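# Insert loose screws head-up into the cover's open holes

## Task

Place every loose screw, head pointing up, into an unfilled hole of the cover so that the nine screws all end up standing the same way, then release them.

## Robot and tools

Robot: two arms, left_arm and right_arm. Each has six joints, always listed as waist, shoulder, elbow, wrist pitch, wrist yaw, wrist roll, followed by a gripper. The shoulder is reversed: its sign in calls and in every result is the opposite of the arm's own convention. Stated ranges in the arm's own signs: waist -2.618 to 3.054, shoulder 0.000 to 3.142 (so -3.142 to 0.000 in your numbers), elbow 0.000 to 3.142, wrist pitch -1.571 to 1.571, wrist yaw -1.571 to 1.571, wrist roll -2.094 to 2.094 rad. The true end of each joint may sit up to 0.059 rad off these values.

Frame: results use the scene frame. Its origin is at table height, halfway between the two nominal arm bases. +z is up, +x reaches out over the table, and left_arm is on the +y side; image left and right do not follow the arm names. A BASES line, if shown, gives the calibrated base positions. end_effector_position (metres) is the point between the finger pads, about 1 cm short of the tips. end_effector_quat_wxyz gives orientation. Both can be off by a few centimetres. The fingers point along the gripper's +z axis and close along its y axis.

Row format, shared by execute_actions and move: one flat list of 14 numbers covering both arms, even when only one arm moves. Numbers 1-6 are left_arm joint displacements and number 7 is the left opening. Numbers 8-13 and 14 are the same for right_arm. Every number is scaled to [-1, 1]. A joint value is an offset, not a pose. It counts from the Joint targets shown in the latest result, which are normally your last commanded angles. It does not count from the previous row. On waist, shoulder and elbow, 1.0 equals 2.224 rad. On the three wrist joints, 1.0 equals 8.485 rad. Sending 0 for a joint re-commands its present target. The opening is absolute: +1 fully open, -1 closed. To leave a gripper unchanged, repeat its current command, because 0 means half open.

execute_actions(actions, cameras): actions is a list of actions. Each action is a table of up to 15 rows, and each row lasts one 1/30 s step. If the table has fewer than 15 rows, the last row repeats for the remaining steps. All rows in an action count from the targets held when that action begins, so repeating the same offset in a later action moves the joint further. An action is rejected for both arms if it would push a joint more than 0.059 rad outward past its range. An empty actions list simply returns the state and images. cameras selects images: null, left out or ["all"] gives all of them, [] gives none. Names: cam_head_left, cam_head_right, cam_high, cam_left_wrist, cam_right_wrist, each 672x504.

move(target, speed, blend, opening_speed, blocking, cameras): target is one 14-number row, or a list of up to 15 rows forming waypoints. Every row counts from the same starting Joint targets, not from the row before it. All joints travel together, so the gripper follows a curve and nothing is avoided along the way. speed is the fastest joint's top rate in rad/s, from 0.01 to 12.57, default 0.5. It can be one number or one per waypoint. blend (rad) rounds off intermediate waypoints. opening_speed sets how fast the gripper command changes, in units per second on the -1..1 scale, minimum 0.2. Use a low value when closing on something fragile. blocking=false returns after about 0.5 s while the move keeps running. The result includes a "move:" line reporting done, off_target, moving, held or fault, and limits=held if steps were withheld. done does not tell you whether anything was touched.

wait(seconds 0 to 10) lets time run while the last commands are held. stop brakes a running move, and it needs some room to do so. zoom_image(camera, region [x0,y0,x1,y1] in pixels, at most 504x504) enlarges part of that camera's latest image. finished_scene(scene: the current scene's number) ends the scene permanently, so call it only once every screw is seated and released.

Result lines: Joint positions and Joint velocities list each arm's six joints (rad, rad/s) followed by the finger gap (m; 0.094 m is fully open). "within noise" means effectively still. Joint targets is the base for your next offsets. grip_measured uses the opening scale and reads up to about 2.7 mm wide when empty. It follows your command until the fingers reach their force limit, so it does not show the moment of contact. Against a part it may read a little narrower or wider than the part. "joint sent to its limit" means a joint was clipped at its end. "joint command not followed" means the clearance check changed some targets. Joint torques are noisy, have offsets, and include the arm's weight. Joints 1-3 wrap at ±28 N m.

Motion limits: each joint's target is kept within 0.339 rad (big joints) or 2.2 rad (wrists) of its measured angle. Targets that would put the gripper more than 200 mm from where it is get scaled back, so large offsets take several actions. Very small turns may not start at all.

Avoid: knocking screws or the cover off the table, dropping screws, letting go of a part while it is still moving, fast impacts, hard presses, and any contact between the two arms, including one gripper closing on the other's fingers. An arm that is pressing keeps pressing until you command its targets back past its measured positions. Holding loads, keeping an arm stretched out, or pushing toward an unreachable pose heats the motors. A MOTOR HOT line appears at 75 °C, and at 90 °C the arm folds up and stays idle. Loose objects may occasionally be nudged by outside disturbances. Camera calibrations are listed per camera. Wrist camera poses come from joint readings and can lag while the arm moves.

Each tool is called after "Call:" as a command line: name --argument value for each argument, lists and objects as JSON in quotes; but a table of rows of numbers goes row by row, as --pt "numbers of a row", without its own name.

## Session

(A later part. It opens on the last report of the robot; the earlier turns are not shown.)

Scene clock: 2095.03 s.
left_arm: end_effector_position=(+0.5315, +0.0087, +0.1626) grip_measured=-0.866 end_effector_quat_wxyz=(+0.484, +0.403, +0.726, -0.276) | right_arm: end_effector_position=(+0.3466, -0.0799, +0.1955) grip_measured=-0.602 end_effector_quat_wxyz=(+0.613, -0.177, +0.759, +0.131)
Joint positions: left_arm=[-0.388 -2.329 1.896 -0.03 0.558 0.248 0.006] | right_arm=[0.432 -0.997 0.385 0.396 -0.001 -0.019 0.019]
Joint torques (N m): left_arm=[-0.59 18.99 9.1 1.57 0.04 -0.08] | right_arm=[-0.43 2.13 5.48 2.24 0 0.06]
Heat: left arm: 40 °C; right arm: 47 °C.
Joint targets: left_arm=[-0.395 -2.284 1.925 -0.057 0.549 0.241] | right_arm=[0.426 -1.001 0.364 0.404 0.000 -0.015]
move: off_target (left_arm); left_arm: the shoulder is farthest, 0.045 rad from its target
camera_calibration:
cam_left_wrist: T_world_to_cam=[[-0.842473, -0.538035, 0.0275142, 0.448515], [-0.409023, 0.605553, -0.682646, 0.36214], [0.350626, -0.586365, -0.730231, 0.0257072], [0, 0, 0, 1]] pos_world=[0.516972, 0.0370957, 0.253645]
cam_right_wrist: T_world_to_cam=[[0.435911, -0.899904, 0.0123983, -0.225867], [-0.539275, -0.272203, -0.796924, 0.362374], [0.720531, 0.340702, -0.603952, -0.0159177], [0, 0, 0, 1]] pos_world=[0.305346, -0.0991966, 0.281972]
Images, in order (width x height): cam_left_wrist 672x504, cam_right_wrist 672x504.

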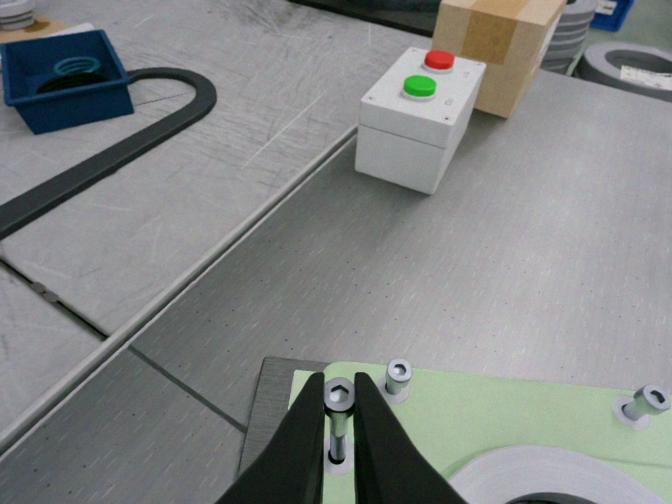

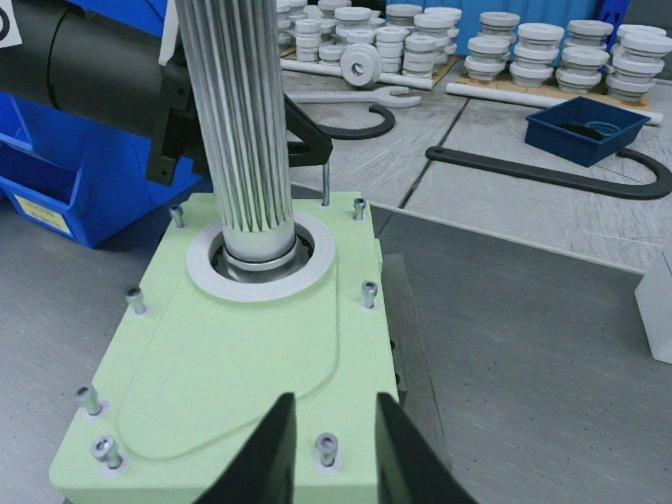

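Call:
move --pt "0 0.0243 0.0562 -0.0157 0.0029 0 -1 0 0 0 0 0 0 -0.6" --pt "0 -0.0247 0.0252 -0.0097 0.0029 0 -1 0 0 0 0 0 0 -0.6" --pt "0 -0.0283 0 -0.0019 0.0029 0 -1 0 0 0 0 0 0 -0.6" --pt "0 -0.0337 -0.02 0.0047 0.0029 0 -1 0 0 0 0 0 0 -0.6" --speed '[0.12,0.12,0.06,0.05]' --cameras '["cam_left_wrist","cam_right_wrist"]'

Call:
zoom_image --camera "cam_left_wrist" --region '[280, 370, 400, 490]'

Call:
zoom_image --camera "cam_right_wrist" --region '[290, 160, 350, 220]'

Scene clock: 2141.20 s.
left_arm: end_effector_position=(+0.5308, +0.0084, +0.1694) grip_measured=-0.866 end_effector_quat_wxyz=(+0.488, +0.404, +0.723, -0.277) | right_arm: end_effector_position=(+0.3466, -0.0799, +0.1955) grip_measured=-0.602 end_effector_quat_wxyz=(+0.613, -0.177, +0.759, +0.131)
Joint positions: left_arm=[-0.388 -2.32 1.898 -0.031 0.561 0.247 0.006] | right_arm=[0.432 -0.997 0.385 0.396 -0.001 -0.019 0.019]
Joint torques (N m): left_arm=[-0.49 11.1 5.22 1.98 0.26 -0.08] | right_arm=[-0.42 2.13 5.48 2.24 0 0.05]
Heat: left arm: 42 °C; right arm: 47 °C.
Joint targets: left_arm=[-0.395 -2.359 1.881 -0.017 0.573 0.241] | right_arm=[0.426 -1.001 0.364 0.404 0.000 -0.015]
move: off_target (left_arm); left_arm: the shoulder is farthest, 0.039 rad from its target
camera_calibration:
cam_left_wrist: T_world_to_cam=[[-0.844085, -0.535676, 0.0239272, 0.449043], [-0.401785, 0.602297, -0.689788, 0.364011], [0.355091, -0.591853, -0.723616, 0.0273716], [0, 0, 0, 1]] pos_world=[0.515565, 0.0374987, 0.260152]
cam_right_wrist: T_world_to_cam=[[0.435911, -0.899904, 0.0123983, -0.225867], [-0.539275, -0.272203, -0.796924, 0.362374], [0.720531, 0.340702, -0.603952, -0.0159177], [0, 0, 0, 1]] pos_world=[0.305346, -0.0991966, 0.281972]
Images, in order (width x height): cam_left_wrist 672x504, cam_right_wrist 672x504.

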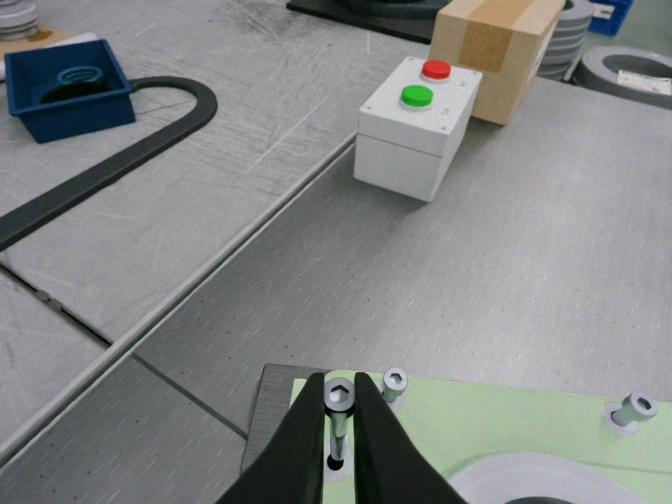

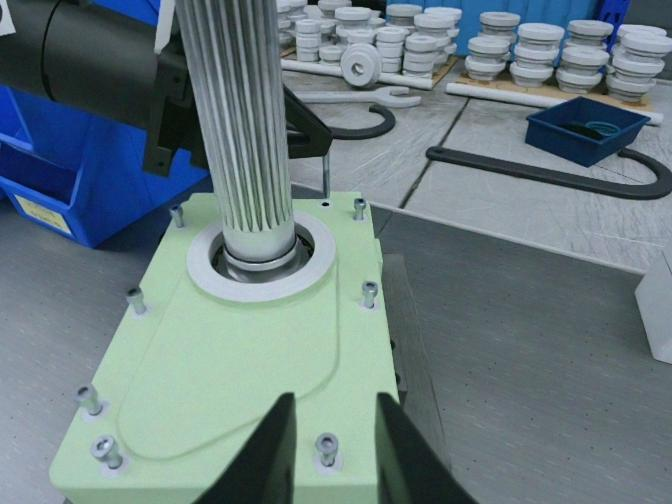

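Scaled by 4.200 from the camera's 672x504 image, which has a finer 960x720 frame.

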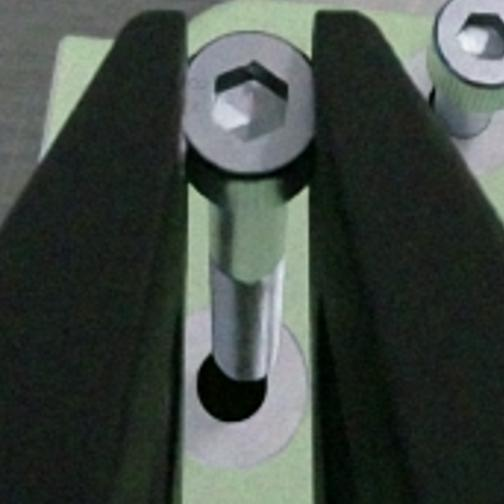

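Scaled by 8.400 from the camera's 672x504 image, which has a finer 960x720 frame.

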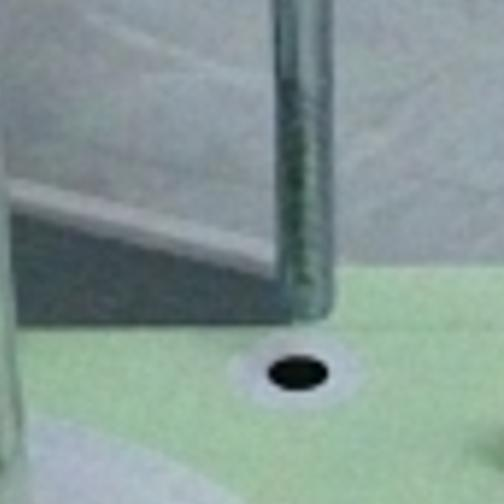

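Call:
zoom_image --camera "cam_right_wrist" --region '[300, 150, 350, 210]'

Scaled by 8.400 from the camera's 672x504 image, which has a finer 960x720 frame.

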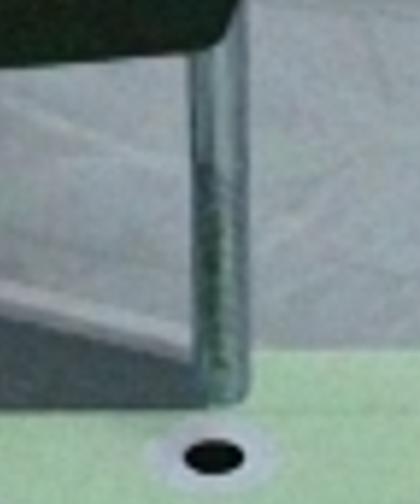

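Call:
move --pt "0 0 0 0 -0.00265 0 -1 0 0 0 0 0 0 -0.6" --pt "0 -0.0042 -0.0081 0.0023 -0.00265 0 -1 0 0 0 0 0 0 -0.6" --speed 0.05 --cameras '["cam_left_wrist","cam_right_wrist"]'

Call:
zoom_image --camera "cam_left_wrist" --region '[280, 370, 400, 490]'

Call:
zoom_image --camera "cam_right_wrist" --region '[290, 160, 350, 220]'

Scene clock: 2171.67 s.
left_arm: end_effector_position=(+0.5315, +0.0093, +0.1556) grip_measured=-0.866 end_effector_quat_wxyz=(+0.483, +0.402, +0.728, -0.275) | right_arm: end_effector_position=(+0.3466, -0.0799, +0.1955) grip_measured=-0.602 end_effector_quat_wxyz=(+0.613, -0.177, +0.759, +0.131)
Joint positions: left_arm=[-0.388 -2.334 1.879 -0.012 0.554 0.247 0.006] | right_arm=[0.432 -0.997 0.385 0.396 -0.001 -0.019 0.019]
Joint torques (N m): left_arm=[-0.46 11.59 5.31 1.99 0.1 -0.07] | right_arm=[-0.43 2.11 5.46 2.24 -0.01 0.06]
Heat: left arm: 38 °C; right arm: 47 °C.
Joint targets: left_arm=[-0.395 -2.368 1.863 0.003 0.551 0.241] | right_arm=[0.426 -1.001 0.364 0.404 0.000 -0.015]
move: done
camera_calibration:
cam_left_wrist: T_world_to_cam=[[-0.840279, -0.541376, 0.029051, 0.447703], [-0.41367, 0.605584, -0.679812, 0.358971], [0.350441, -0.583249, -0.73281, 0.021446], [0, 0, 0, 1]] pos_world=[0.517175, 0.037497, 0.246742]
cam_right_wrist: T_world_to_cam=[[0.435911, -0.899904, 0.0123983, -0.225867], [-0.539275, -0.272203, -0.796924, 0.362374], [0.720531, 0.340702, -0.603952, -0.0159177], [0, 0, 0, 1]] pos_world=[0.305346, -0.0991966, 0.281972]
Images, in order (width x height): cam_left_wrist 672x504, cam_right_wrist 672x504.

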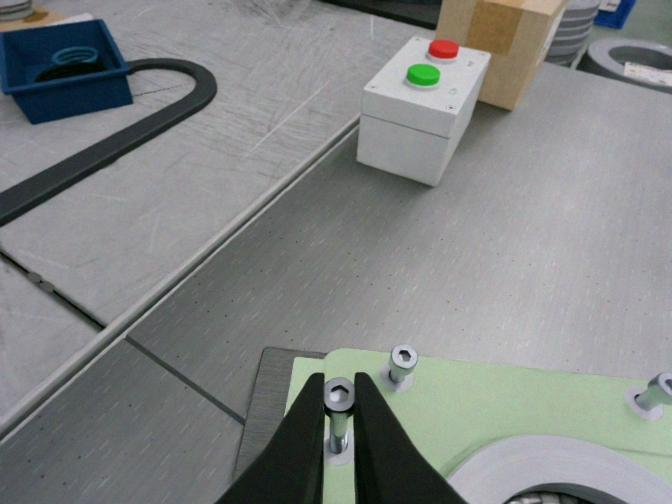

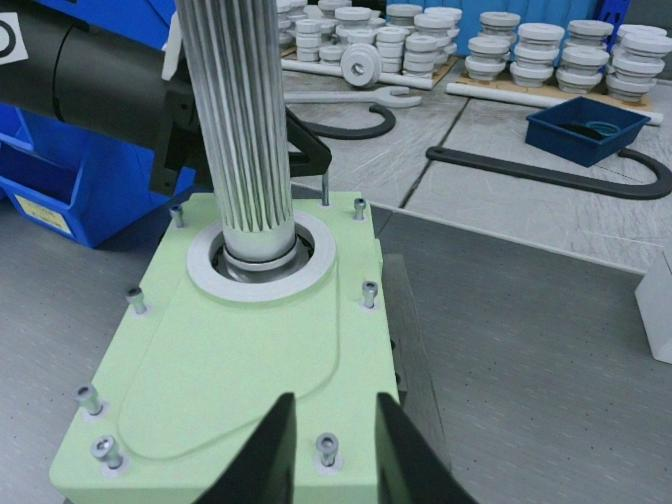

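Scaled by 4.200 from the camera's 672x504 image, which has a finer 960x720 frame.

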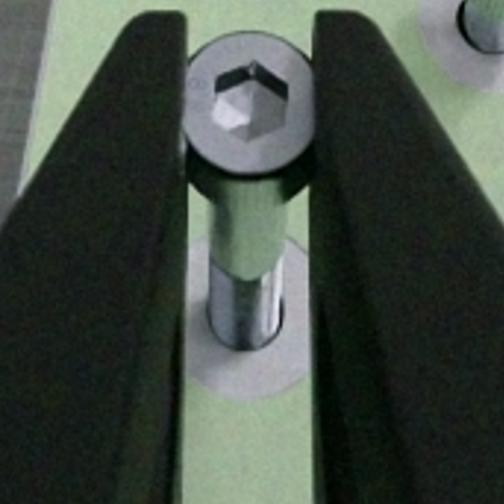

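Scaled by 8.400 from the camera's 672x504 image, which has a finer 960x720 frame.

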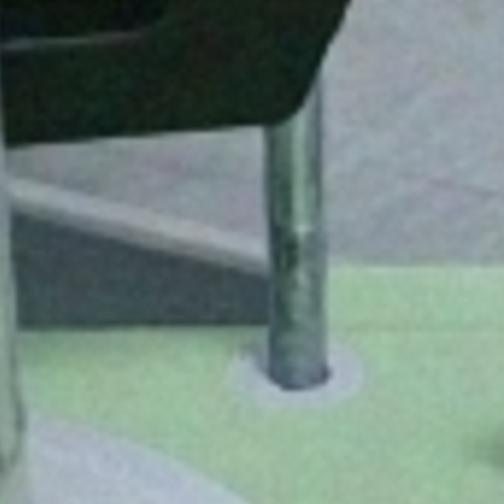

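Call:
move --target '[0,-0.0052,-0.0153,0.006,0,0,-1,0,0,0,0,0,0,-0.6]' --speed 0.05 --cameras '["cam_left_wrist","cam_right_wrist"]'

Call:
zoom_image --camera "cam_right_wrist" --region '[290, 150, 390, 220]'

Scene clock: 2185.90 s.
left_arm: end_effector_position=(+0.5316, +0.0093, +0.1461) grip_measured=-0.866 end_effector_quat_wxyz=(+0.487, +0.402, +0.725, -0.274) | right_arm: end_effector_position=(+0.3466, -0.0799, +0.1955) grip_measured=-0.602 end_effector_quat_wxyz=(+0.613, -0.177, +0.759, +0.131)
Joint positions: left_arm=[-0.388 -2.342 1.846 0.039 0.554 0.247 0.006] | right_arm=[0.432 -0.997 0.385 0.396 -0.001 -0.019 0.019]
Joint torques (N m): left_arm=[-0.61 11.26 5.27 1.95 0.12 -0.06] | right_arm=[-0.42 2.13 5.48 2.24 0 0.06]
Heat: left arm: 38 °C; right arm: 47 °C.
Joint targets: left_arm=[-0.395 -2.380 1.829 0.054 0.551 0.241] | right_arm=[0.426 -1.001 0.364 0.404 0.000 -0.015]
move: off_target (left_arm); left_arm: the shoulder is farthest, 0.038 rad from its target
camera_calibration:
cam_left_wrist: T_world_to_cam=[[-0.840346, -0.541544, 0.0234374, 0.448896], [-0.407605, 0.60282, -0.685906, 0.350221], [0.357319, -0.585951, -0.727313, 0.0101097], [0, 0, 0, 1]] pos_world=[0.516367, 0.0379006, 0.23705]
cam_right_wrist: T_world_to_cam=[[0.435911, -0.899904, 0.0123983, -0.225867], [-0.539275, -0.272203, -0.796924, 0.362374], [0.720531, 0.340702, -0.603952, -0.0159177], [0, 0, 0, 1]] pos_world=[0.305346, -0.0991966, 0.281972]
Images, in order (width x height): cam_left_wrist 672x504, cam_right_wrist 672x504.

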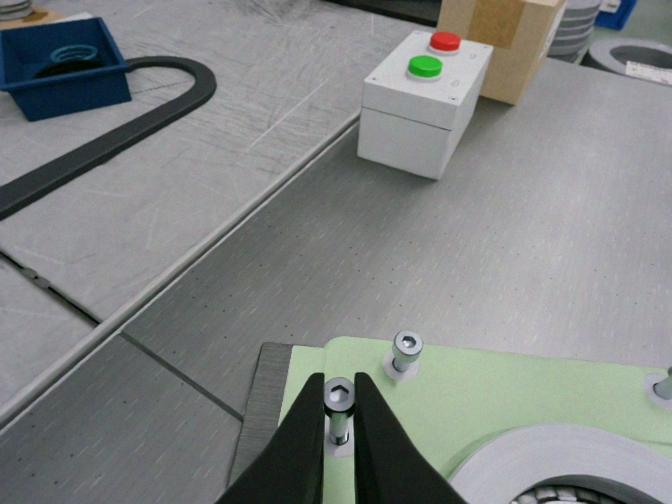

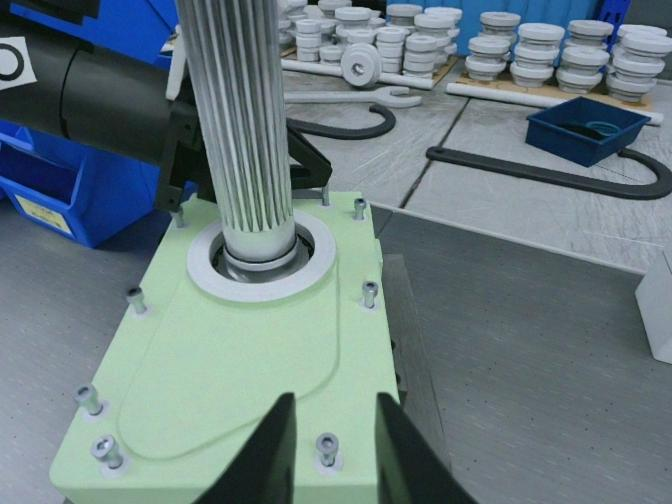

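Scaled by 5.040 from the camera's 672x504 image, which has a finer 960x720 frame.

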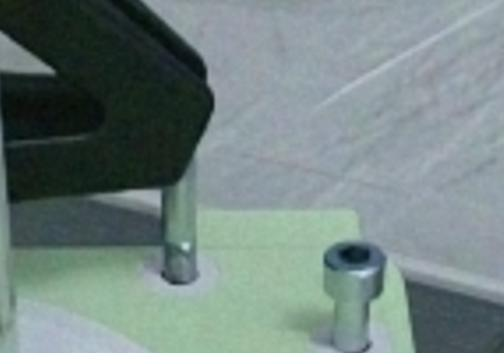

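Call:
move --target '[0,-0.0016,-0.0046,0.0017,0,0,-1,0,0,0,0,0,0,-0.6]' --speed 0.05 --cameras '[]'

Call:
move --target '[0,0,0,0,0,0,-0.72,0,0,0,0,0,0,-0.6]' --opening_speed 0.3 --cameras '["cam_left_wrist","cam_right_wrist"]'

Call:
zoom_image --camera "cam_right_wrist" --region '[290, 150, 390, 220]'

Scene clock: 2196.40 s.
left_arm: end_effector_position=(+0.5318, +0.0092, +0.1457) grip_measured=-0.866 end_effector_quat_wxyz=(+0.490, +0.402, +0.723, -0.275) | right_arm: end_effector_position=(+0.3466, -0.0799, +0.1955) grip_measured=-0.602 end_effector_quat_wxyz=(+0.613, -0.177, +0.759, +0.131)
Joint positions: left_arm=[-0.388 -2.342 1.837 0.055 0.554 0.244 0.006] | right_arm=[0.432 -0.997 0.385 0.396 -0.001 -0.019 0.019]
Joint torques (N m): left_arm=[-0.46 10.8 5.26 1.94 0.11 -0.05] | right_arm=[-0.43 2.11 5.48 2.24 0 0.06]
Heat: left arm: 39 °C; right arm: 47 °C.
Joint targets: left_arm=[-0.395 -2.383 1.819 0.068 0.551 0.241] | right_arm=[0.426 -1.001 0.364 0.404 0.000 -0.015]
move: off_target (left_arm); left_arm: the shoulder is farthest, 0.042 rad from its target
No camera images: "cameras" was empty.

Scene clock: 2197.53 s.
left_arm: end_effector_position=(+0.5320, +0.0091, +0.1417) grip_measured=-0.723 end_effector_quat_wxyz=(+0.488, +0.402, +0.725, -0.275) | right_arm: end_effector_position=(+0.3466, -0.0799, +0.1955) grip_measured=-0.602 end_effector_quat_wxyz=(+0.613, -0.177, +0.759, +0.131)
Joint positions: left_arm=[-0.388 -2.348 1.836 0.057 0.554 0.244 0.013] | right_arm=[0.432 -0.997 0.385 0.396 -0.001 -0.019 0.019]
Joint torques (N m): left_arm=[-0.5 11.64 5.15 1.92 0.1 -0.04] | right_arm=[-0.42 2.11 5.48 2.24 0 0.05]
Heat: left arm: 38 °C; right arm: 47 °C.
Joint targets: left_arm=[-0.395 -2.383 1.819 0.068 0.551 0.241] | right_arm=[0.426 -1.001 0.364 0.404 0.000 -0.015]
move: done
camera_calibration:
cam_left_wrist: T_world_to_cam=[[-0.840049, -0.541979, 0.0240247, 0.448926], [-0.407332, 0.600863, -0.687782, 0.347685], [0.358328, -0.587556, -0.72552, 0.00579616], [0, 0, 0, 1]] pos_world=[0.516666, 0.0378032, 0.232551]
cam_right_wrist: T_world_to_cam=[[0.435911, -0.899904, 0.0123983, -0.225867], [-0.539275, -0.272203, -0.796924, 0.362374], [0.720531, 0.340702, -0.603952, -0.0159177], [0, 0, 0, 1]] pos_world=[0.305346, -0.0991966, 0.281972]
Images, in order (width x height): cam_left_wrist 672x504, cam_right_wrist 672x504.

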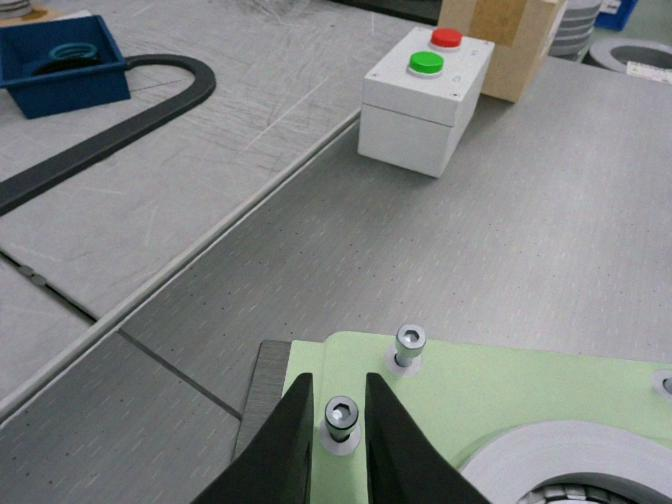

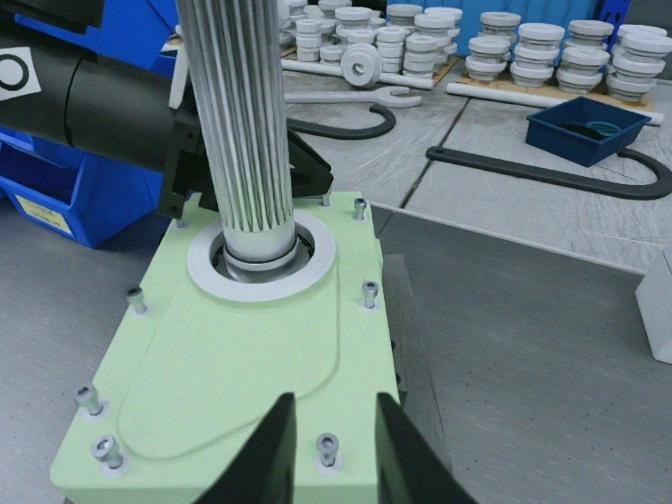

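Scaled by 5.040 from the camera's 672x504 image, which has a finer 960x720 frame.

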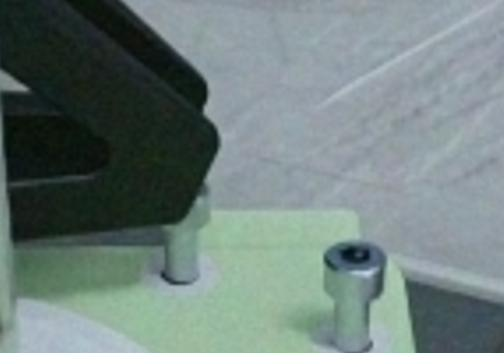

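Call:
move --pt "0 0 0 0 0 0 -0.55 0 0 0 0 0 0 -0.6" --pt "0 0.0508 0.0949 -0.028 0 0 -0.55 0 0 0 0 0 0 -0.6" --pt "0 0.4195 -0.2738 -0.0717 -0.0355 -0.0166 -0.55 0 0 0 0 0 0 -0.6" --speed '[0.1,0.15,0.5]' --opening_speed 0.5

Call:
zoom_image --camera "cam_right_wrist" --region '[40, 170, 400, 500]'

Scene clock: 2213.13 s.
left_arm: end_effector_position=(+0.3444, +0.1452, +0.2108) grip_measured=-0.553 end_effector_quat_wxyz=(+0.364, +0.285, +0.869, -0.175) | right_arm: end_effector_position=(+0.3466, -0.0799, +0.1955) grip_measured=-0.602 end_effector_quat_wxyz=(+0.613, -0.177, +0.759, +0.131)
Joint positions: left_arm=[-0.388 -1.474 1.227 -0.522 0.256 0.109 0.021] | right_arm=[0.432 -0.997 0.385 0.396 -0.001 -0.019 0.019]
Joint torques (N m): left_arm=[-0.75 8.99 5.15 1.46 0.07 -0.09] | right_arm=[-0.42 2.11 5.48 2.24 0 0.05]
Heat: left arm: 38 °C; right arm: 47 °C.
Joint targets: left_arm=[-0.395 -1.450 1.210 -0.540 0.250 0.100] | right_arm=[0.426 -1.001 0.364 0.404 0.000 -0.015]
move: done
camera_calibration:
cam_left_wrist: T_world_to_cam=[[-0.604065, -0.789794, 0.106451, 0.300836], [-0.75771, 0.527796, -0.383806, 0.30419], [0.246943, -0.312503, -0.917257, 0.241962], [0, 0, 0, 1]] pos_world=[0.352461, 0.152662, 0.306667]
cam_right_wrist: T_world_to_cam=[[0.435911, -0.899904, 0.0123983, -0.225867], [-0.539275, -0.272203, -0.796924, 0.362374], [0.720531, 0.340702, -0.603952, -0.0159177], [0, 0, 0, 1]] pos_world=[0.305346, -0.0991966, 0.281972]

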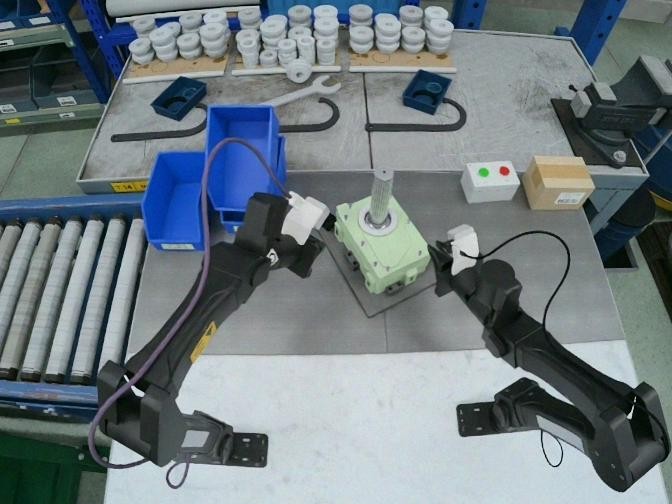

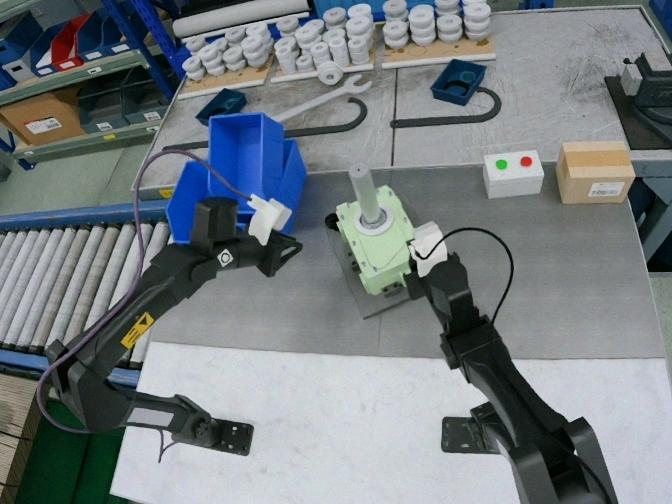

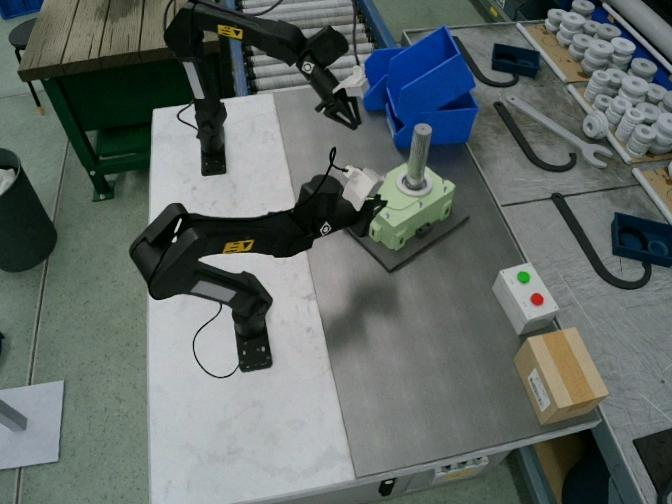

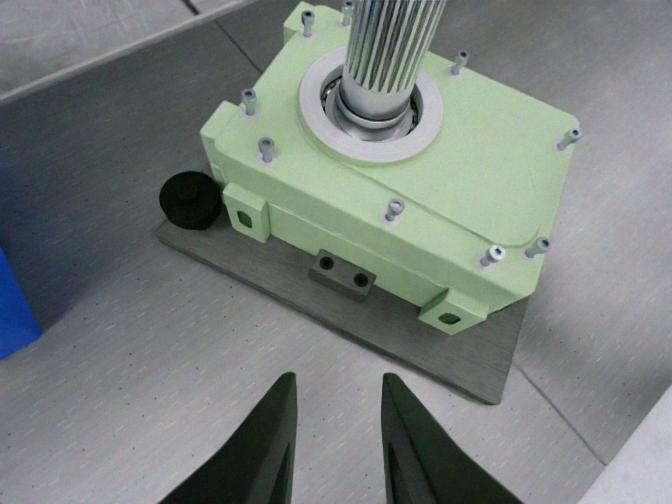

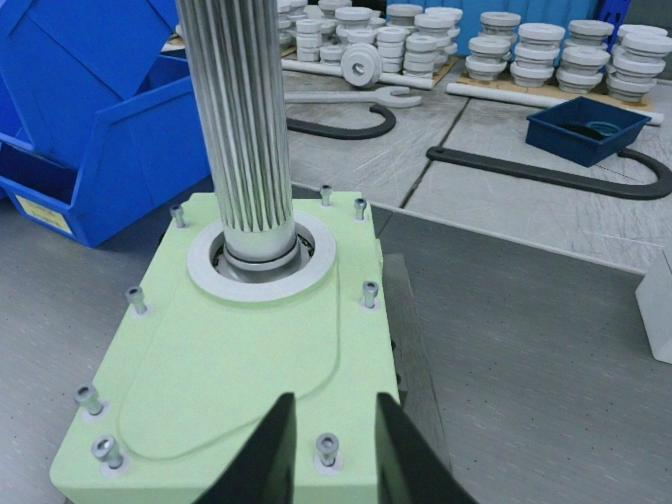

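Scaled by 1.400 from the camera's 672x504 image, which has a finer 960x720 frame.

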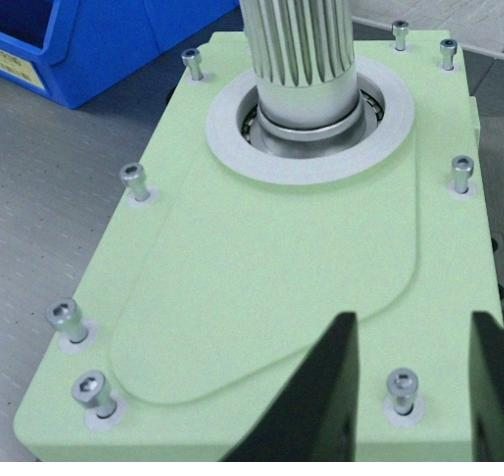

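Call:
zoom_image --camera "cam_left_wrist" --region '[190, 0, 600, 300]'

Call:
zoom_image --camera "cam_right_wrist" --region '[300, 170, 400, 320]'

Scaled by 1.229 from the camera's 672x504 image, which has a finer 960x720 frame.

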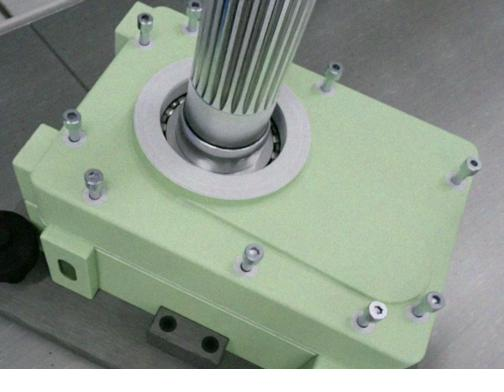

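Scaled by 3.360 from the camera's 672x504 image, which has a finer 960x720 frame.

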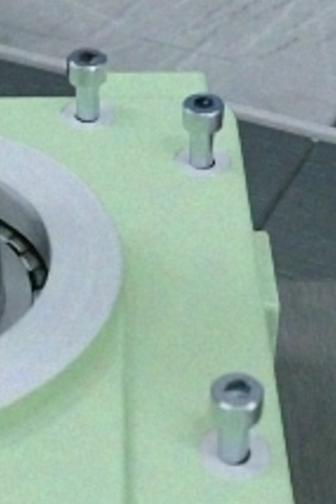

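Call:
finished_scene --scene 2

The scene is finished: the task was done.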